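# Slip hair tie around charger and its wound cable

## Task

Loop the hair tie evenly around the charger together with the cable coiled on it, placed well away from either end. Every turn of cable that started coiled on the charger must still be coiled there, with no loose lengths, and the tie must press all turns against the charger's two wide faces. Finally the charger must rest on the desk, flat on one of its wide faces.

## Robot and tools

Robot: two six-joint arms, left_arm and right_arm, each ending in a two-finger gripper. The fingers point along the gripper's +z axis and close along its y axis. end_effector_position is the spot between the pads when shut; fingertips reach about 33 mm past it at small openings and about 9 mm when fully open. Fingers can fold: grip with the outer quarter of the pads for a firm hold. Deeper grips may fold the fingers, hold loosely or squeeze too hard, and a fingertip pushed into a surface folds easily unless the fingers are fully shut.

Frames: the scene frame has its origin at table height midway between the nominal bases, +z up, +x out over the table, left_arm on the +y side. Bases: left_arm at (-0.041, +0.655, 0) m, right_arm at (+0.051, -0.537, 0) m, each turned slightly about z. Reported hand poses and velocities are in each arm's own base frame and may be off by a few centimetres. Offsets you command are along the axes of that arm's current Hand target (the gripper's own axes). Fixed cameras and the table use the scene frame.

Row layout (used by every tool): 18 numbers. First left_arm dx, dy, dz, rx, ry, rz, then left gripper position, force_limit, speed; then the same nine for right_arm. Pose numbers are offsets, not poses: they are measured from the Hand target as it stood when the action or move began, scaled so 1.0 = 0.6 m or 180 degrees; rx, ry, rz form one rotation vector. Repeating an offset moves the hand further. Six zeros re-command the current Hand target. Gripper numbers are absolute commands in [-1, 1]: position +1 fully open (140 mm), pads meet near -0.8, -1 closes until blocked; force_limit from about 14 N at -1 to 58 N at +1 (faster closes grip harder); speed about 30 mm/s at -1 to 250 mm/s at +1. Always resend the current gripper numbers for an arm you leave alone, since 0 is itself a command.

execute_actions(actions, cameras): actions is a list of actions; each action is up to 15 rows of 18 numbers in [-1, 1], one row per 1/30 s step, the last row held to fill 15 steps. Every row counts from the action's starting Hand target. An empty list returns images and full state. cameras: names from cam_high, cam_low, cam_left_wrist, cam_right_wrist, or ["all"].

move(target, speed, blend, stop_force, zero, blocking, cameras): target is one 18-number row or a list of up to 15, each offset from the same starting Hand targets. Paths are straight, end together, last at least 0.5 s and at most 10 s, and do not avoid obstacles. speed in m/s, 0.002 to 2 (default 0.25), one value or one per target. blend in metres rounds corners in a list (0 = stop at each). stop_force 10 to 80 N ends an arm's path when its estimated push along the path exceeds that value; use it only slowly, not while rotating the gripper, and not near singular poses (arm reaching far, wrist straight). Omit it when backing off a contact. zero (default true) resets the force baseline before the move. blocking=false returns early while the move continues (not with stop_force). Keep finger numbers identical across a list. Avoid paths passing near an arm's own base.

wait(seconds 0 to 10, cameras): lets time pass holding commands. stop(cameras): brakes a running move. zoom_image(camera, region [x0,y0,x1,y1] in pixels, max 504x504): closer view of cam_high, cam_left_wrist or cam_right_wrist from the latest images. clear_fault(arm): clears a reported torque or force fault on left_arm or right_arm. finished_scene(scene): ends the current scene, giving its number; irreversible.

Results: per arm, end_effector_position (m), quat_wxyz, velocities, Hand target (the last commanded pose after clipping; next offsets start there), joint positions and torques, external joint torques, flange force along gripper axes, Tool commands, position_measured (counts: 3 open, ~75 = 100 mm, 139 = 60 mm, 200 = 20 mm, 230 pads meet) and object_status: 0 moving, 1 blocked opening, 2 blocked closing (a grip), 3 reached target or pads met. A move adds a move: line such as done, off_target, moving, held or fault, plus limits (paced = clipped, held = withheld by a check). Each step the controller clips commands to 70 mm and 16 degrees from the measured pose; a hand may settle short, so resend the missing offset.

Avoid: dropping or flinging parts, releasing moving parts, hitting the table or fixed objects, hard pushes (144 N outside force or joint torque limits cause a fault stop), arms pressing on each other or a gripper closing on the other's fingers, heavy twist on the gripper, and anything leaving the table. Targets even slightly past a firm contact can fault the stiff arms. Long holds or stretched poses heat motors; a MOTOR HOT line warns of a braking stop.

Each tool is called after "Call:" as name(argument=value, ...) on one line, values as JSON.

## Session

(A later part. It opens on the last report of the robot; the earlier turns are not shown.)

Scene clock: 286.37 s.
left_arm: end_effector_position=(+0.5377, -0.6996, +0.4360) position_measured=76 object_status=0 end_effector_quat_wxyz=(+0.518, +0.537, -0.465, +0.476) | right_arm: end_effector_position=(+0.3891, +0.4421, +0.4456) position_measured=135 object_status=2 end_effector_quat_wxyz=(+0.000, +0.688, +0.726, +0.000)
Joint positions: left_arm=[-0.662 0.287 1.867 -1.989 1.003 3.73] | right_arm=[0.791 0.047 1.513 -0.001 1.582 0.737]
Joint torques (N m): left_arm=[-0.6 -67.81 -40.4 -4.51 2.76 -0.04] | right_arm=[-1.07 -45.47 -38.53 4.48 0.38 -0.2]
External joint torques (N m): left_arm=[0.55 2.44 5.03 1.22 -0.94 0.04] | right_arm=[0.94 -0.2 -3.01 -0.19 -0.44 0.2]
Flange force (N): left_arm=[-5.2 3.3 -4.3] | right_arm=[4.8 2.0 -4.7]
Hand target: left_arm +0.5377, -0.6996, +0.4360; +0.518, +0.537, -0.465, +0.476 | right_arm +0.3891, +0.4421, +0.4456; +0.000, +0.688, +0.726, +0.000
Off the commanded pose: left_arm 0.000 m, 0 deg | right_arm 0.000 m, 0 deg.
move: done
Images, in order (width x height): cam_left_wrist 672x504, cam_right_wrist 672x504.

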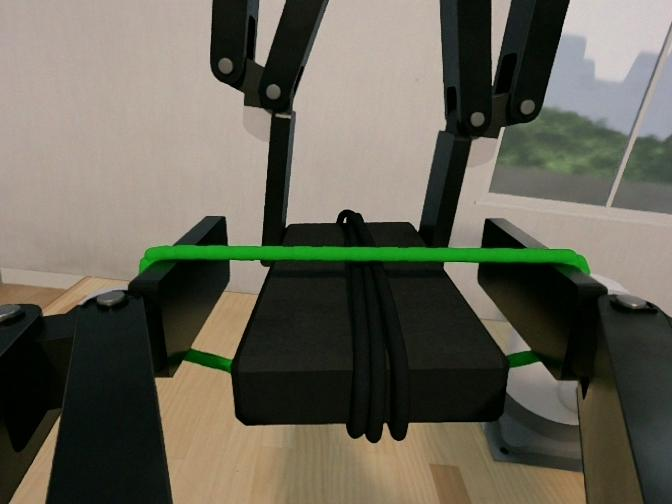

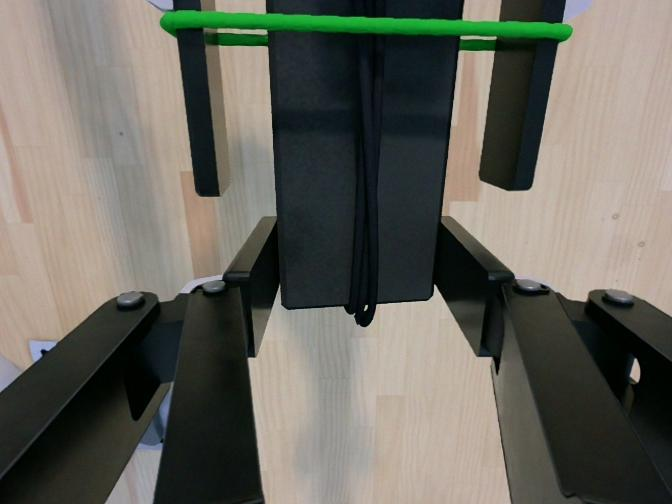

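Call:
move(target=[[0,0.0,0.005,0,0,0,0.12,0.3,-1,0,0,0,0,0,0,-1,0.5,-0.9],[0.007,0.0,0.022,0,0.22,0,0.12,0.3,-1,0,0,0,0,0,0,-1,0.5,-0.9]], speed=0.1, cameras=["cam_left_wrist","cam_low","cam_right_wrist"])

Call:
zoom_image(camera="cam_low", region=[340, 90, 480, 190])

Scene clock: 298.97 s.
left_arm: end_effector_position=(+0.5385, -0.7129, +0.4401) position_measured=114 object_status=3 end_effector_quat_wxyz=(+0.645, +0.344, -0.262, +0.630) | right_arm: end_effector_position=(+0.3891, +0.4422, +0.4455) position_measured=135 object_status=2 end_effector_quat_wxyz=(+0.000, +0.688, +0.726, +0.000)
Joint positions: left_arm=[-0.783 0.574 1.905 -2.636 1.687 4.173] | right_arm=[0.791 0.047 1.513 -0.001 1.581 0.737]
Joint torques (N m): left_arm=[-0.77 -88.31 -36.09 -5.7 2.2 -0.12] | right_arm=[4.42 -41.15 -36.16 7.71 -0.88 0.16]
External joint torques (N m): left_arm=[0.58 4.04 9.55 2.5 -0.19 0.12] | right_arm=[-4.45 -5.18 -5.56 -3.4 0.83 -0.16]
Flange force (N): left_arm=[1.4 7.9 -15.7] | right_arm=[-5.0 6.1 -11.4]
Hand target: left_arm +0.5385, -0.7129, +0.4401; +0.645, +0.344, -0.262, +0.630 | right_arm +0.3891, +0.4421, +0.4456; +0.000, +0.688, +0.726, +0.000
Off the commanded pose: left_arm 0.000 m, 0 deg | right_arm 0.000 m, 0 deg.
move: done
Images, in order (width x height): cam_low 672x504, cam_left_wrist 672x504, cam_right_wrist 672x504.

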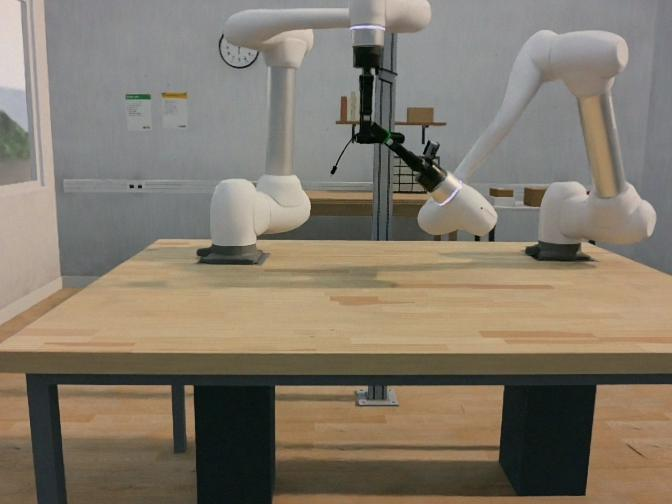

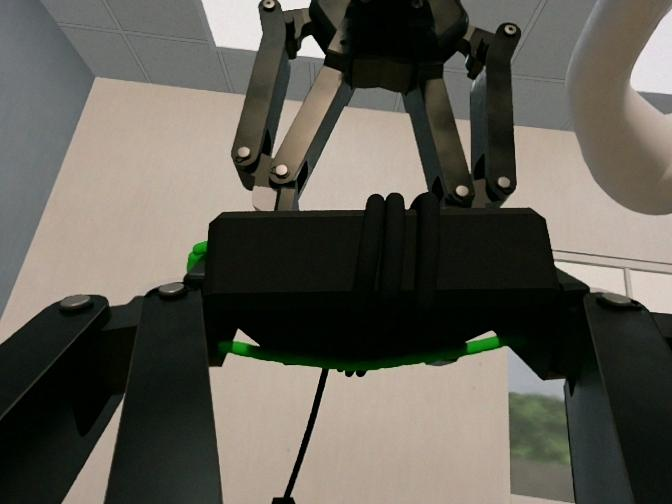

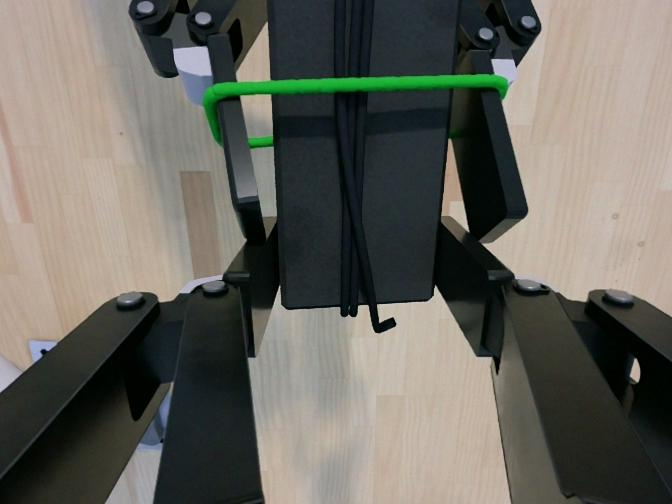

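Scaled by 3.600.

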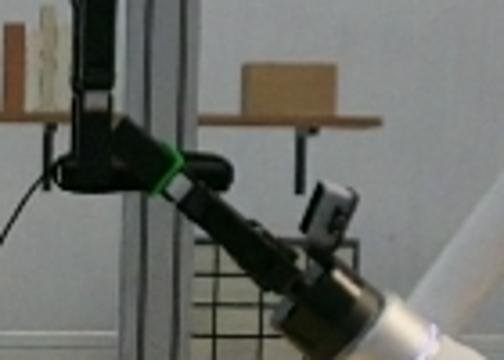

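Call:
move(target=[[0,-0.005,0,0,0,0,0.12,0.3,-1,0,0,0,0,0,0,-1,0.5,-0.9],[0,-0.005,-0.1,0,0,0,0.12,0.3,-1,0,0,0,0,0,0,-1,0.5,-0.9]], speed=0.06, cameras=["cam_left_wrist","cam_low","cam_right_wrist"])

Call:
zoom_image(camera="cam_low", region=[340, 90, 480, 190])

Scene clock: 304.40 s.
left_arm: end_effector_position=(+0.5357, -0.6663, +0.4022) position_measured=114 object_status=3 end_effector_quat_wxyz=(+0.645, +0.344, -0.262, +0.630) | right_arm: end_effector_position=(+0.3891, +0.4421, +0.4455) position_measured=135 object_status=2 end_effector_quat_wxyz=(+0.000, +0.688, +0.726, +0.000)
Joint positions: left_arm=[-0.735 0.596 1.979 -2.593 1.783 4.197] | right_arm=[0.791 0.047 1.513 -0.001 1.581 0.737]
Joint torques (N m): left_arm=[-0.34 -73.63 -19.63 -1.8 0.56 -0.13] | right_arm=[-3.33 -54.99 -46.26 4.3 -0.21 -0.04]
External joint torques (N m): left_arm=[0.35 -8.69 -3.22 -1 1.47 0.13] | right_arm=[3.37 8.15 4.39 0.02 0.17 0.04]
Flange force (N): left_arm=[9.8 3.6 5.5] | right_arm=[8.4 0.1 7.5]
Hand target: left_arm +0.5358, -0.6663, +0.4022; +0.645, +0.344, -0.262, +0.630 | right_arm +0.3891, +0.4421, +0.4456; +0.000, +0.688, +0.726, +0.000
Off the commanded pose: left_arm 0.000 m, 0 deg | right_arm 0.000 m, 0 deg.
move: done
Images, in order (width x height): cam_low 672x504, cam_left_wrist 672x504, cam_right_wrist 672x504.

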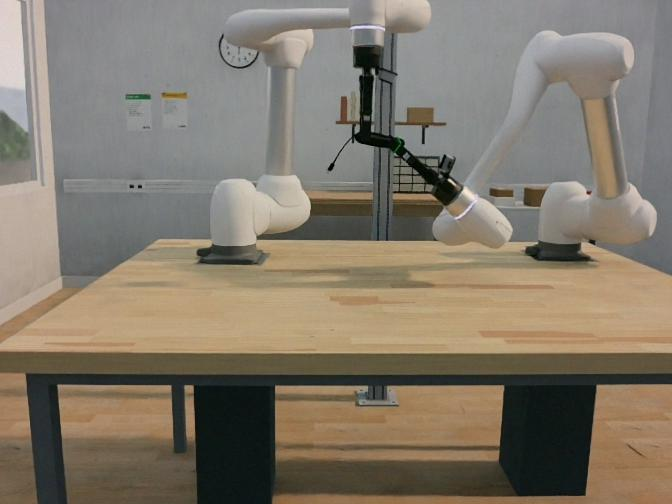

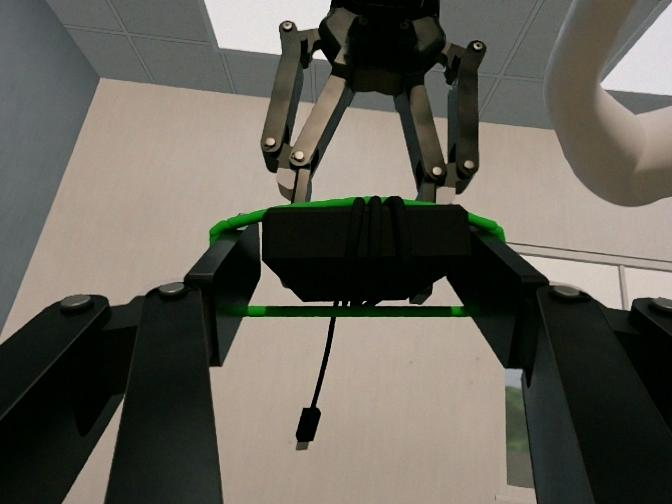

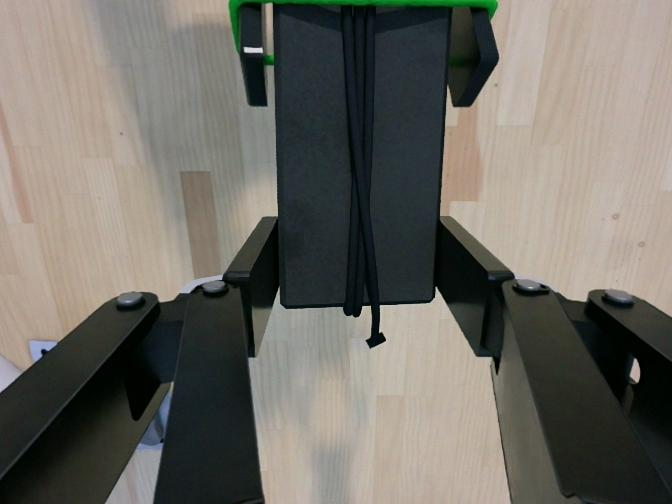

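Scaled by 3.600.

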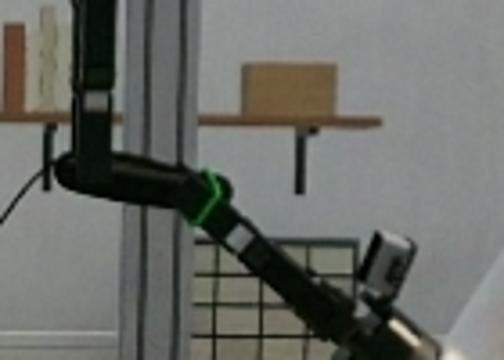

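Call:
move(target=[[0,0,0.1,0,0,0,0.12,0.3,-1,0,0,0,0,0,0,-1,0.5,-0.9],[-0.005,0,0.1,0,0.06,0,0.12,0.3,-1,0,0,0,0,0,0,-1,0.5,-0.9]], speed=0.06, cameras=["cam_left_wrist","cam_low","cam_right_wrist"])

Call:
zoom_image(camera="cam_low", region=[340, 90, 480, 190])

Scene clock: 325.73 s.
left_arm: end_effector_position=(+0.5413, -0.7147, +0.4374) position_measured=114 object_status=3 end_effector_quat_wxyz=(+0.667, +0.284, -0.200, +0.659) | right_arm: end_effector_position=(+0.3891, +0.4421, +0.4456) position_measured=135 object_status=2 end_effector_quat_wxyz=(+0.000, +0.688, +0.726, +0.000)
Joint positions: left_arm=[-0.829 0.669 1.849 -2.761 1.873 4.196] | right_arm=[0.791 0.047 1.513 -0.001 1.582 0.737]
Joint torques (N m): left_arm=[-0.43 -94.3 -34.16 -5.26 0.98 -0.01] | right_arm=[5.04 -41.59 -35.85 8.13 -0.47 0.1]
External joint torques (N m): left_arm=[0.32 3.21 8.94 2.3 0.72 0.01] | right_arm=[-5 -5.4 -6.05 -3.8 0.44 -0.1]
Flange force (N): left_arm=[5.9 8.8 -15.0] | right_arm=[-5.3 7.0 -11.6]
Hand target: left_arm +0.5413, -0.7147, +0.4374; +0.667, +0.284, -0.200, +0.659 | right_arm +0.3891, +0.4421, +0.4456; +0.000, +0.688, +0.726, +0.000
Off the commanded pose: left_arm 0.000 m, 0 deg | right_arm 0.000 m, 0 deg.
move: done
Images, in order (width x height): cam_low 672x504, cam_left_wrist 672x504, cam_right_wrist 672x504.

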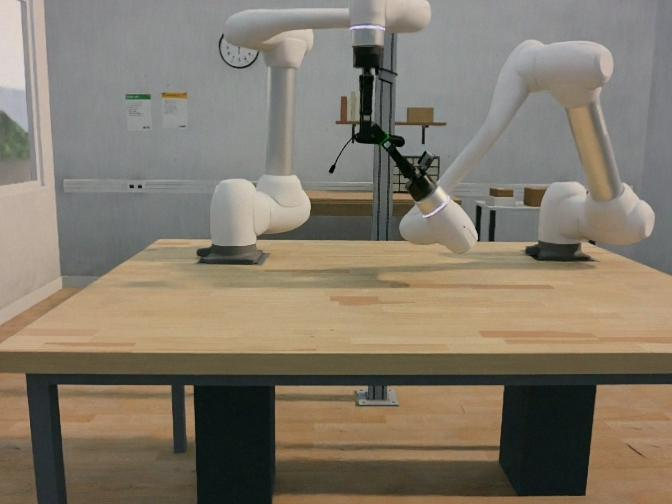

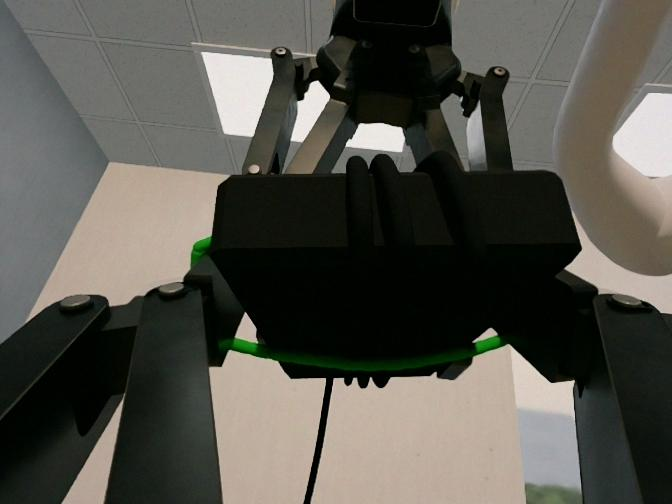

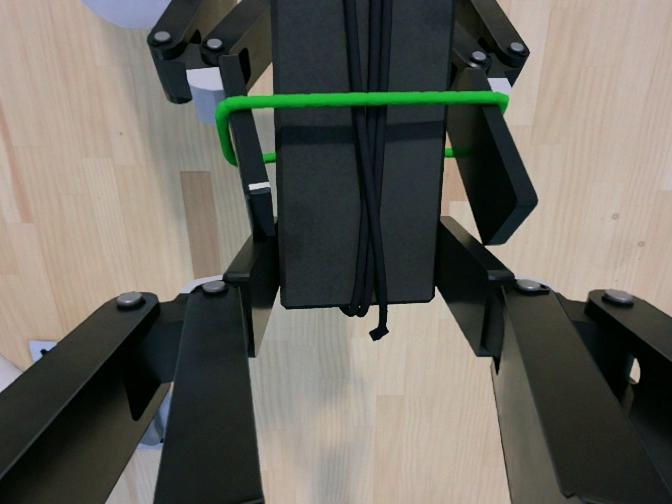

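Scaled by 3.600.

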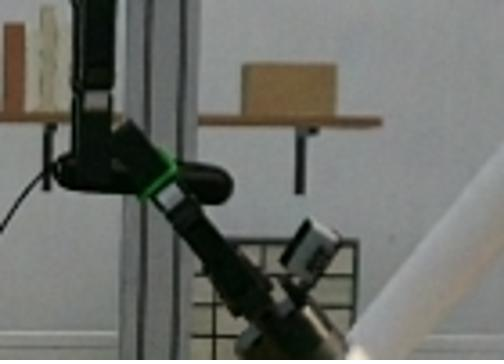

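Call:
move(target=[[0,0,-0.012,0,0,0,0.12,0.3,-1,0,0,0,0,0,0,-1,0.5,-0.9],[0,-0.004,-0.012,0,0,0,0.12,0.3,-1,0,0,0,0,0,0,-1,0.5,-0.9],[0,-0.004,-0.012,0,0,0,0.04,0.3,-1,0,0,0,0,0,0,-1,0.5,-0.9]], speed=0.06, cameras=["cam_low","cam_right_wrist"])

Call:
zoom_image(camera="cam_low", region=[340, 90, 480, 190])

Scene clock: 332.93 s.
left_arm: end_effector_position=(+0.5428, -0.7100, +0.4317) position_measured=124 object_status=3 end_effector_quat_wxyz=(+0.667, +0.284, -0.200, +0.659) | right_arm: end_effector_position=(+0.3892, +0.4421, +0.4455) position_measured=135 object_status=2 end_effector_quat_wxyz=(+0.001, +0.688, +0.726, +0.000)
Joint positions: left_arm=[-0.823 0.675 1.854 -2.756 1.884 4.196] | right_arm=[0.791 0.047 1.513 -0.001 1.581 0.737]
Joint torques (N m): left_arm=[21.4 -78.92 -29.14 -11.68 -3.96 0.34] | right_arm=[14.13 -57.23 -36.33 13.22 7.02 -1.04]
External joint torques (N m): left_arm=[-21.66 -12.25 4.21 8.76 5.67 -0.34] | right_arm=[-14.16 10.81 -5.41 -8.91 -7.06 1.04]
Flange force (N): left_arm=[7.3 35.6 -1.7] | right_arm=[2.1 33.3 2.7]
Hand target: left_arm +0.5429, -0.7100, +0.4317; +0.667, +0.284, -0.200, +0.659 | right_arm +0.3891, +0.4421, +0.4456; +0.000, +0.688, +0.726, +0.000
Off the commanded pose: left_arm 0.000 m, 0 deg | right_arm 0.000 m, 0 deg.
move: done
Images, in order (width x height): cam_low 672x504, cam_right_wrist 672x504.

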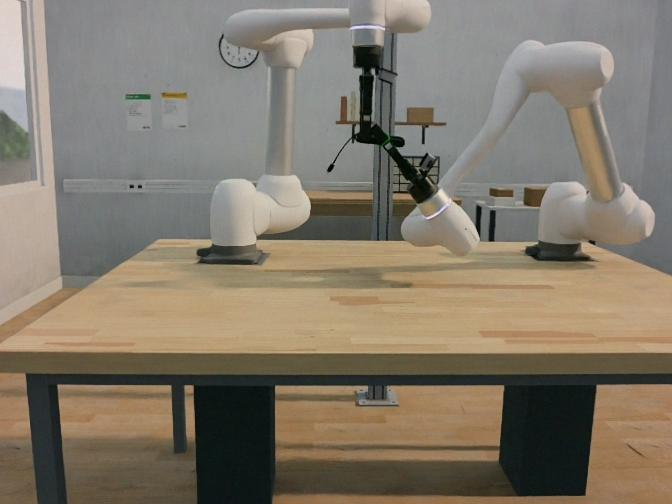

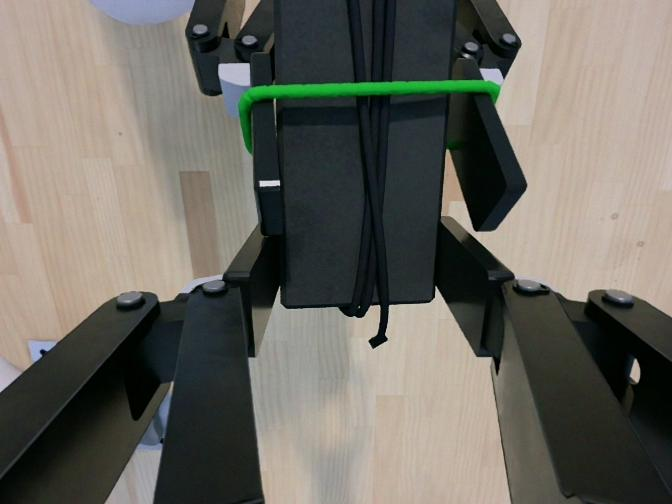

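Scaled by 3.600.

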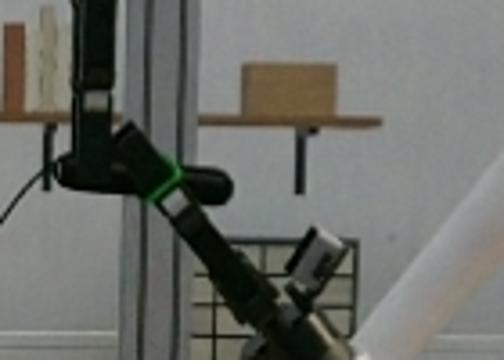

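Call:
move(target=[0,0.007,0,0,0,0,0.04,0.3,-1,0,0,0,0,0,0,-1,0.5,-0.9], speed=0.05)

Call:
move(target=[0,0,-0.06,0,0,0,0.04,0.3,-1,0,0,0,0,0,0,-1,0.5,-0.9], speed=0.05, cameras=["cam_left_wrist","cam_low","cam_right_wrist"])

Call:
zoom_image(camera="cam_low", region=[340, 90, 480, 190])

Scene clock: 336.03 s.
left_arm: end_effector_position=(+0.5388, -0.7101, +0.4322) position_measured=124 object_status=3 end_effector_quat_wxyz=(+0.667, +0.284, -0.200, +0.659) | right_arm: end_effector_position=(+0.3890, +0.4422, +0.4456) position_measured=135 object_status=2 end_effector_quat_wxyz=(+0.000, +0.688, +0.726, +0.000)
Joint positions: left_arm=[-0.828 0.671 1.86 -2.759 1.886 4.2] | right_arm=[0.791 0.047 1.513 -0.001 1.582 0.737]
Joint torques (N m): left_arm=[-8.29 -89.76 -26.85 -0.15 2.08 -0.03] | right_arm=[-2.98 -44.9 -42.83 4.02 -2.86 0.11]
External joint torques (N m): left_arm=[8.45 -1.35 1.98 -2.77 -0.36 0.04] | right_arm=[3.07 -2.39 0.83 0.32 2.83 -0.11]
Flange force (N): left_arm=[9.3 -3.4 -3.8] | right_arm=[0.1 -6.9 -3.5]
Hand target: left_arm +0.5387, -0.7101, +0.4322; +0.667, +0.284, -0.200, +0.659 | right_arm +0.3891, +0.4421, +0.4456; +0.000, +0.688, +0.726, +0.000
Off the commanded pose: left_arm 0.000 m, 0 deg | right_arm 0.000 m, 0 deg.
move: done

Scene clock: 337.03 s.
left_arm: end_effector_position=(+0.5349, -0.6870, +0.4049) position_measured=124 object_status=3 end_effector_quat_wxyz=(+0.667, +0.284, -0.200, +0.659) | right_arm: end_effector_position=(+0.3891, +0.4421, +0.4456) position_measured=135 object_status=2 end_effector_quat_wxyz=(+0.000, +0.688, +0.726, +0.000)
Joint positions: left_arm=[-0.809 0.693 1.901 -2.738 1.947 4.215] | right_arm=[0.791 0.047 1.513 -0.001 1.582 0.737]
Joint torques (N m): left_arm=[-0.11 -80.41 -18.87 -1.92 0.52 -0.11] | right_arm=[-3.18 -55.38 -46.35 4.23 -0.1 -0.06]
External joint torques (N m): left_arm=[0.16 -9.8 -3.56 -0.73 1.2 0.11] | right_arm=[3.21 8.61 4.49 0.09 0.06 0.06]
Flange force (N): left_arm=[9.3 3.4 8.5] | right_arm=[8.6 0.7 7.8]
Hand target: left_arm +0.5349, -0.6870, +0.4048; +0.667, +0.284, -0.200, +0.659 | right_arm +0.3891, +0.4421, +0.4456; +0.000, +0.688, +0.726, +0.000
Off the commanded pose: left_arm 0.000 m, 0 deg | right_arm 0.000 m, 0 deg.
move: done
Images, in order (width x height): cam_low 672x504, cam_left_wrist 672x504, cam_right_wrist 672x504.

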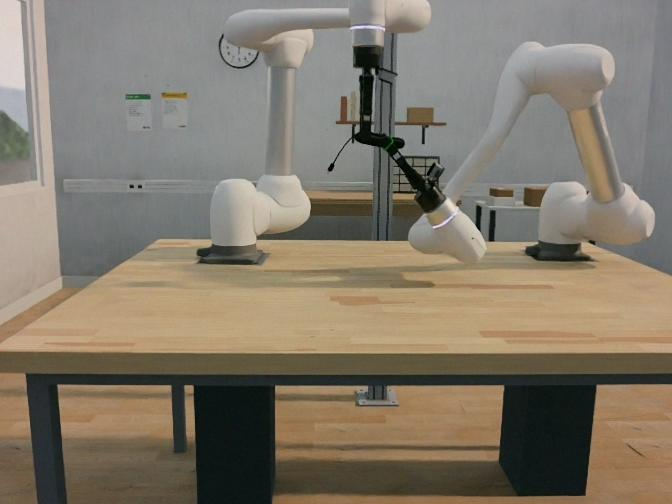

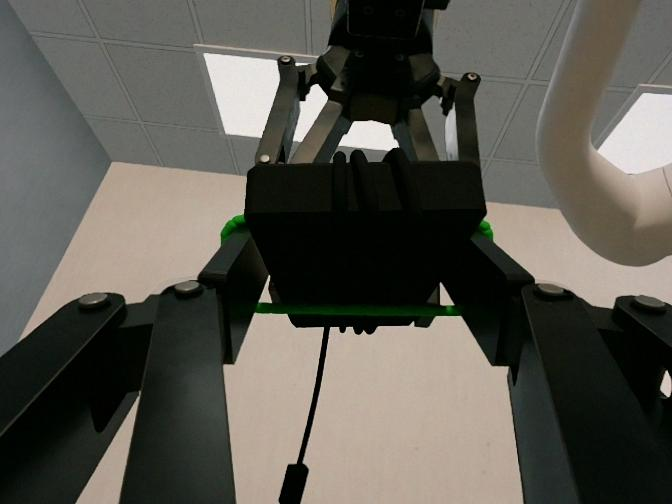

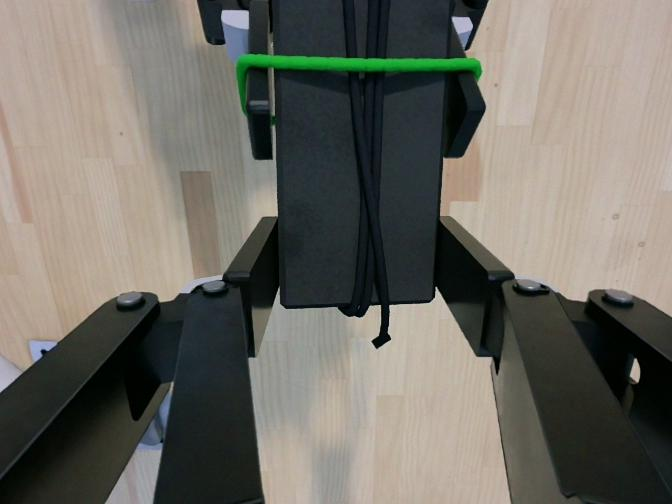

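Scaled by 3.600.

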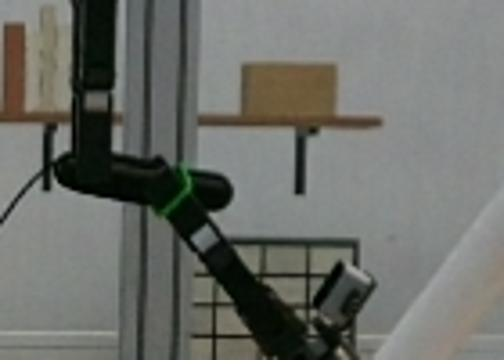

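Call:
move(target=[0,0,-0.06,0,0,0,0.04,0.3,-1,0,0,0,0,0,0,-1,0.5,-0.9], speed=0.05, cameras=["cam_left_wrist","cam_low","cam_right_wrist"])

Call:
zoom_image(camera="cam_low", region=[340, 90, 480, 190])

Scene clock: 341.43 s.
left_arm: end_effector_position=(+0.5310, -0.6639, +0.3775) position_measured=124 object_status=3 end_effector_quat_wxyz=(+0.667, +0.284, -0.200, +0.659) | right_arm: end_effector_position=(+0.3891, +0.4421, +0.4456) position_measured=135 object_status=2 end_effector_quat_wxyz=(+0.001, +0.688, +0.726, +0.000)
Joint positions: left_arm=[-0.789 0.718 1.938 -2.714 2.008 4.233] | right_arm=[0.791 0.047 1.513 -0.001 1.582 0.737]
Joint torques (N m): left_arm=[-0.1 -86.21 -20.38 -1.99 1.46 -0.07] | right_arm=[-2.24 -50.38 -42.76 4.45 -0.07 -0.05]
External joint torques (N m): left_arm=[0.22 -3.3 0.4 -0.38 0.26 0.08] | right_arm=[2.17 4.29 1.1 -0.15 0.03 0.05]
Flange force (N): left_arm=[4.8 3.3 1.7] | right_arm=[6.4 1.0 1.9]
Hand target: left_arm +0.5310, -0.6639, +0.3775; +0.667, +0.284, -0.200, +0.659 | right_arm +0.3891, +0.4421, +0.4456; +0.000, +0.688, +0.726, +0.000
Off the commanded pose: left_arm 0.000 m, 0 deg | right_arm 0.000 m, 0 deg.
move: done
Images, in order (width x height): cam_low 672x504, cam_left_wrist 672x504, cam_right_wrist 672x504.

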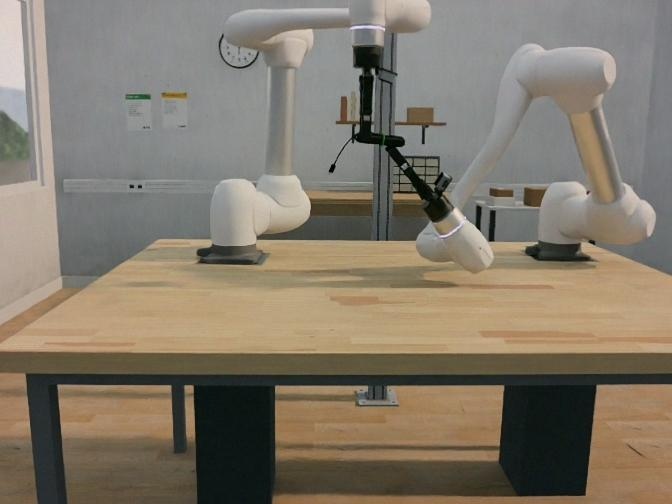

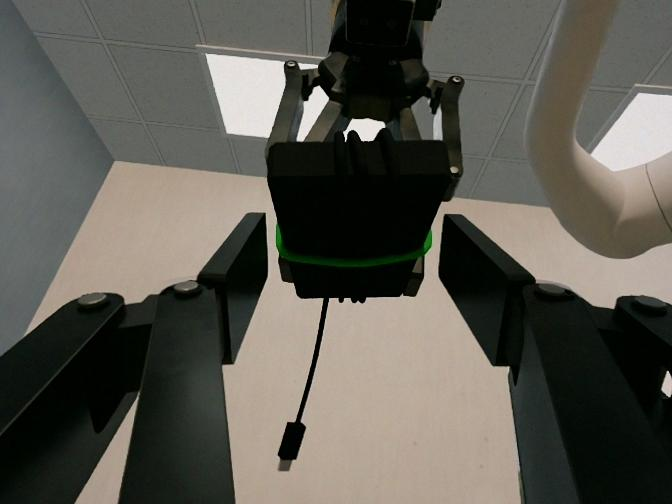

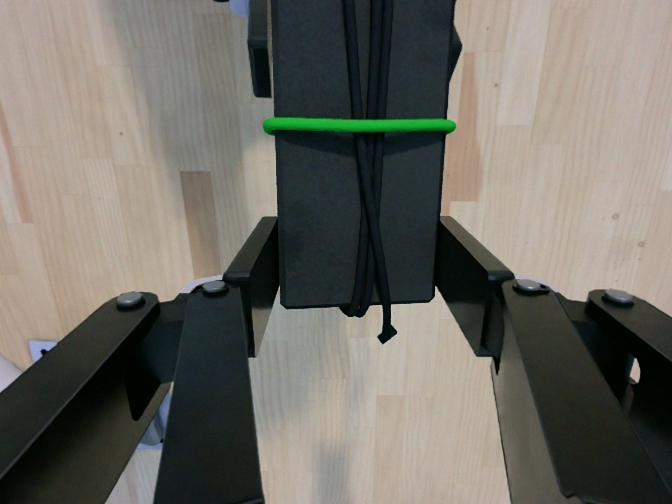

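Scaled by 3.600.

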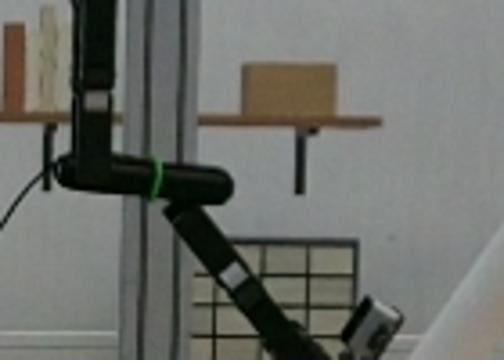

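Call:
move(target=[[0.27,0,-0.196,0,0,0,0.04,0.3,-1,0,0,0,0,0,0,-1,0.5,-0.9],[0.27,0,-0.196,0,0,0,0.04,0.3,-1,0,0,0.64,-0.047,0.02,0,-1,0.5,-0.9]], speed=0.2, cameras=["cam_low","cam_right_wrist"])

Call:
zoom_image(camera="cam_low", region=[310, 200, 490, 320])

Scene clock: 348.83 s.
left_arm: end_effector_position=(+0.5266, -0.4643, +0.3921) position_measured=124 object_status=3 end_effector_quat_wxyz=(+0.667, +0.284, -0.200, +0.659) | right_arm: end_effector_position=(+0.3895, +0.4421, +0.0616) position_measured=135 object_status=2 end_effector_quat_wxyz=(+0.028, +0.686, +0.724, +0.075)
Joint positions: left_arm=[-0.535 0.605 2.175 -2.496 2.167 4.202] | right_arm=[0.823 0.196 2.1 -0.091 0.697 0.834]
Joint torques (N m): left_arm=[-0.67 -70.82 -14.43 -1.31 1.41 -0.06] | right_arm=[-2.3 -55.23 -31.76 3.11 -0.56 -0.08]
External joint torques (N m): left_arm=[0.6 -3.2 0.74 -0.4 0.29 0.07] | right_arm=[2.34 3.39 0.24 0 0.11 0.09]
Flange force (N): left_arm=[5.2 3.6 2.5] | right_arm=[6.2 -0.9 4.5]
Hand target: left_arm +0.5266, -0.4643, +0.3921; +0.667, +0.284, -0.200, +0.659 | right_arm +0.3895, +0.4420, +0.0616; +0.028, +0.686, +0.724, +0.075
Off the commanded pose: left_arm 0.000 m, 0 deg | right_arm 0.000 m, 0 deg.
move: done
Images, in order (width x height): cam_low 672x504, cam_right_wrist 672x504.

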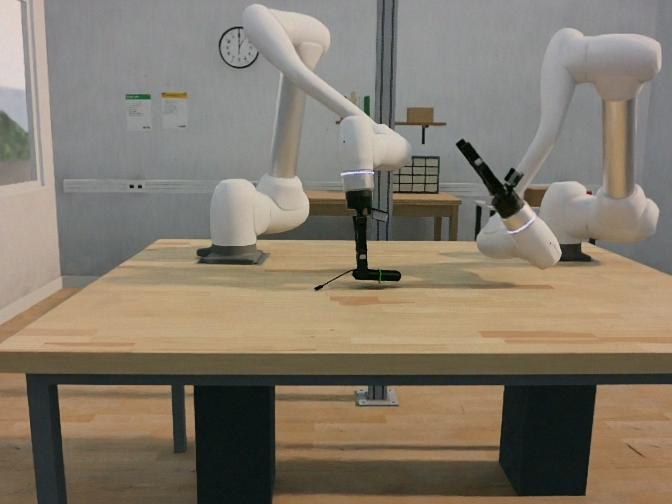

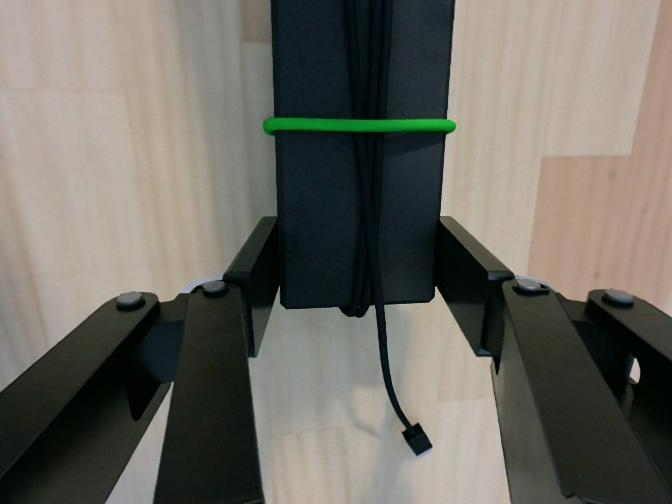

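Scaled by 2.800.

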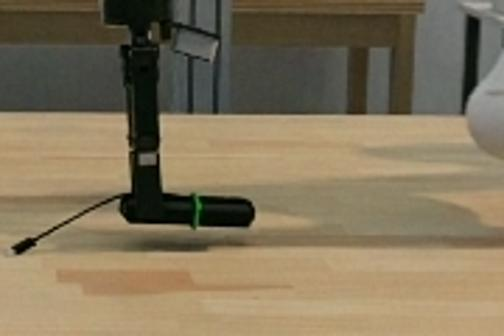

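Lower to contact (world down ≈ hand z).

Call:
move(target=[0,0,0,0,0,0,0.04,0.3,-1,0,0,0.045,0,0,0,-1,0.5,-0.9], speed=0.02, stop_force=10, cameras=["cam_low","cam_right_wrist"])

Call:
zoom_image(camera="cam_low", region=[310, 200, 490, 320])

Scene clock: 352.50 s.
left_arm: end_effector_position=(+0.5266, -0.4643, +0.3921) position_measured=124 object_status=3 end_effector_quat_wxyz=(+0.667, +0.284, -0.200, +0.659) | right_arm: end_effector_position=(+0.3928, +0.4436, +0.0397) position_measured=135 object_status=2 end_effector_quat_wxyz=(+0.028, +0.686, +0.724, +0.075)
Joint positions: left_arm=[-0.535 0.605 2.175 -2.496 2.167 4.202] | right_arm=[0.82 0.229 2.111 -0.095 0.654 0.838]
Joint torques (N m): left_arm=[-1.09 -71.36 -14.46 -1.37 1.44 -0.14] | right_arm=[-2.46 -48.44 -24.77 2.61 0.31 -0.17]
External joint torques (N m): left_arm=[1 -2.88 0.64 -0.35 0.27 0.14] | right_arm=[2.51 -5.15 -5.42 0.37 -0.75 0.18]
Flange force (N): left_arm=[5.2 2.9 1.8] | right_arm=[5.9 -0.2 -8.9]
Hand target: left_arm +0.5266, -0.4643, +0.3921; +0.667, +0.284, -0.200, +0.659 | right_arm +0.3928, +0.4436, +0.0397; +0.028, +0.686, +0.724, +0.075 (not the last commanded pose)
Off the commanded pose: left_arm 0.000 m, 0 deg | right_arm 0.005 m, 0 deg.
move: contact (right_arm)
Images, in order (width x height): cam_low 672x504, cam_right_wrist 672x504.

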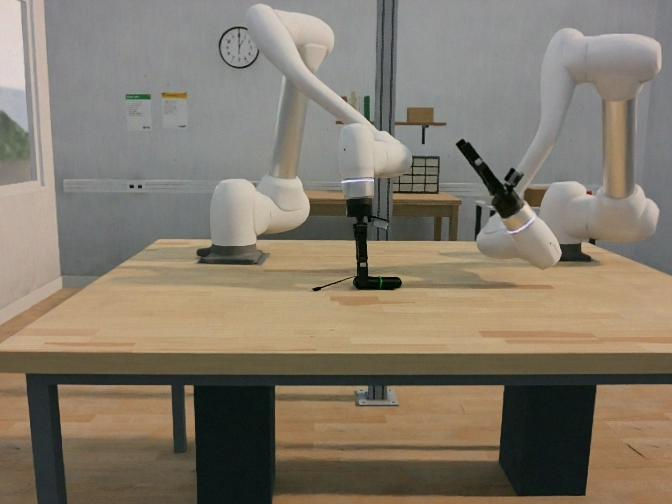

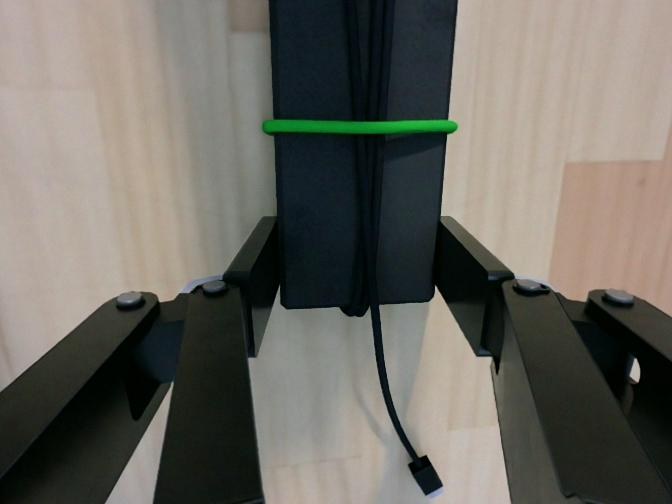

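Scaled by 2.800.

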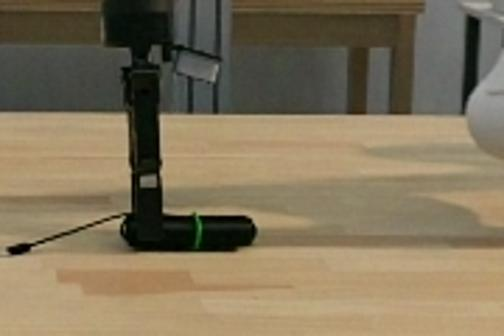

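Call:
move(target=[[0,0,0,0,0,0,0.04,0.3,-1,0,0,0,0,0,0,0.17,0,-1],[0,0,0,0,0,0,0.04,0.3,-1,0,0,-0.25,0,0,0,0.17,0,-1]], speed=0.12, cameras=["cam_low","cam_right_wrist"])

Call:
zoom_image(camera="cam_low", region=[310, 220, 460, 320])

Call:
zoom_image(camera="cam_right_wrist", region=[240, 20, 460, 320])

Scene clock: 357.30 s.
left_arm: end_effector_position=(+0.5266, -0.4643, +0.3921) position_measured=124 object_status=3 end_effector_quat_wxyz=(+0.667, +0.284, -0.200, +0.659) | right_arm: end_effector_position=(+0.3711, +0.4331, +0.1877) position_measured=108 object_status=3 end_effector_quat_wxyz=(+0.028, +0.686, +0.724, +0.075)
Joint positions: left_arm=[-0.535 0.605 2.175 -2.496 2.167 4.202] | right_arm=[0.837 0.038 2.008 -0.074 0.946 0.822]
Joint torques (N m): left_arm=[-0.73 -70.89 -14.33 -1.4 1.52 -0.08] | right_arm=[-2.47 -42.87 -36.61 3.62 -0.42 -0.12]
External joint torques (N m): left_arm=[0.73 -3.48 0.41 -0.34 0.2 0.09] | right_arm=[2.47 1.63 -0.75 0.06 -0.02 0.13]
Flange force (N): left_arm=[5.6 3.1 3.0] | right_arm=[6.4 -1.1 0.8]
Hand target: left_arm +0.5266, -0.4643, +0.3921; +0.667, +0.284, -0.200, +0.659 | right_arm +0.3711, +0.4331, +0.1878; +0.028, +0.686, +0.724, +0.075
Off the commanded pose: left_arm 0.000 m, 0 deg | right_arm 0.000 m, 0 deg.
move: done
Images, in order (width x height): cam_low 672x504, cam_right_wrist 672x504.

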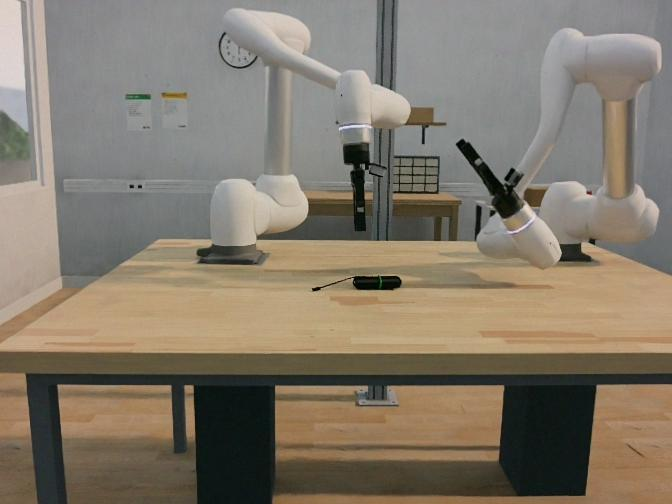

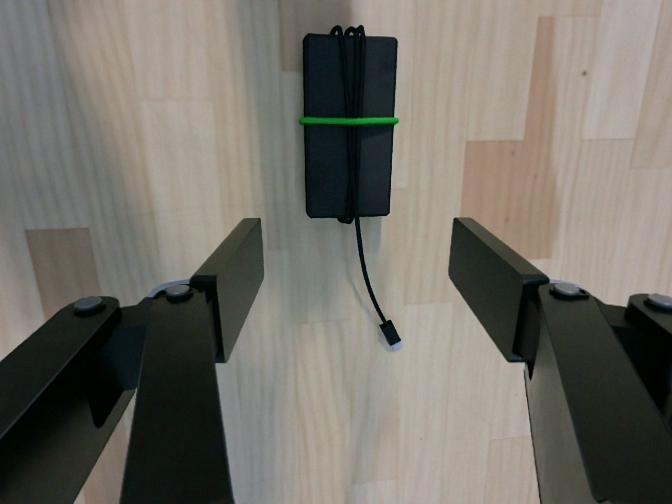

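Scaled by 3.360.

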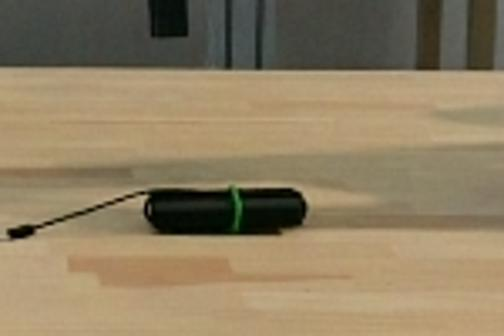

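Scaled by 1.680.

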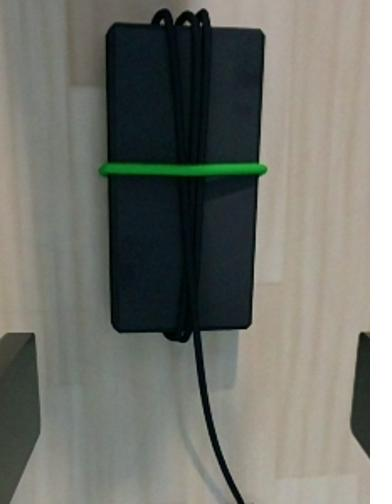

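Call:
finished_scene(scene=2)

The scene is finished: the task was done.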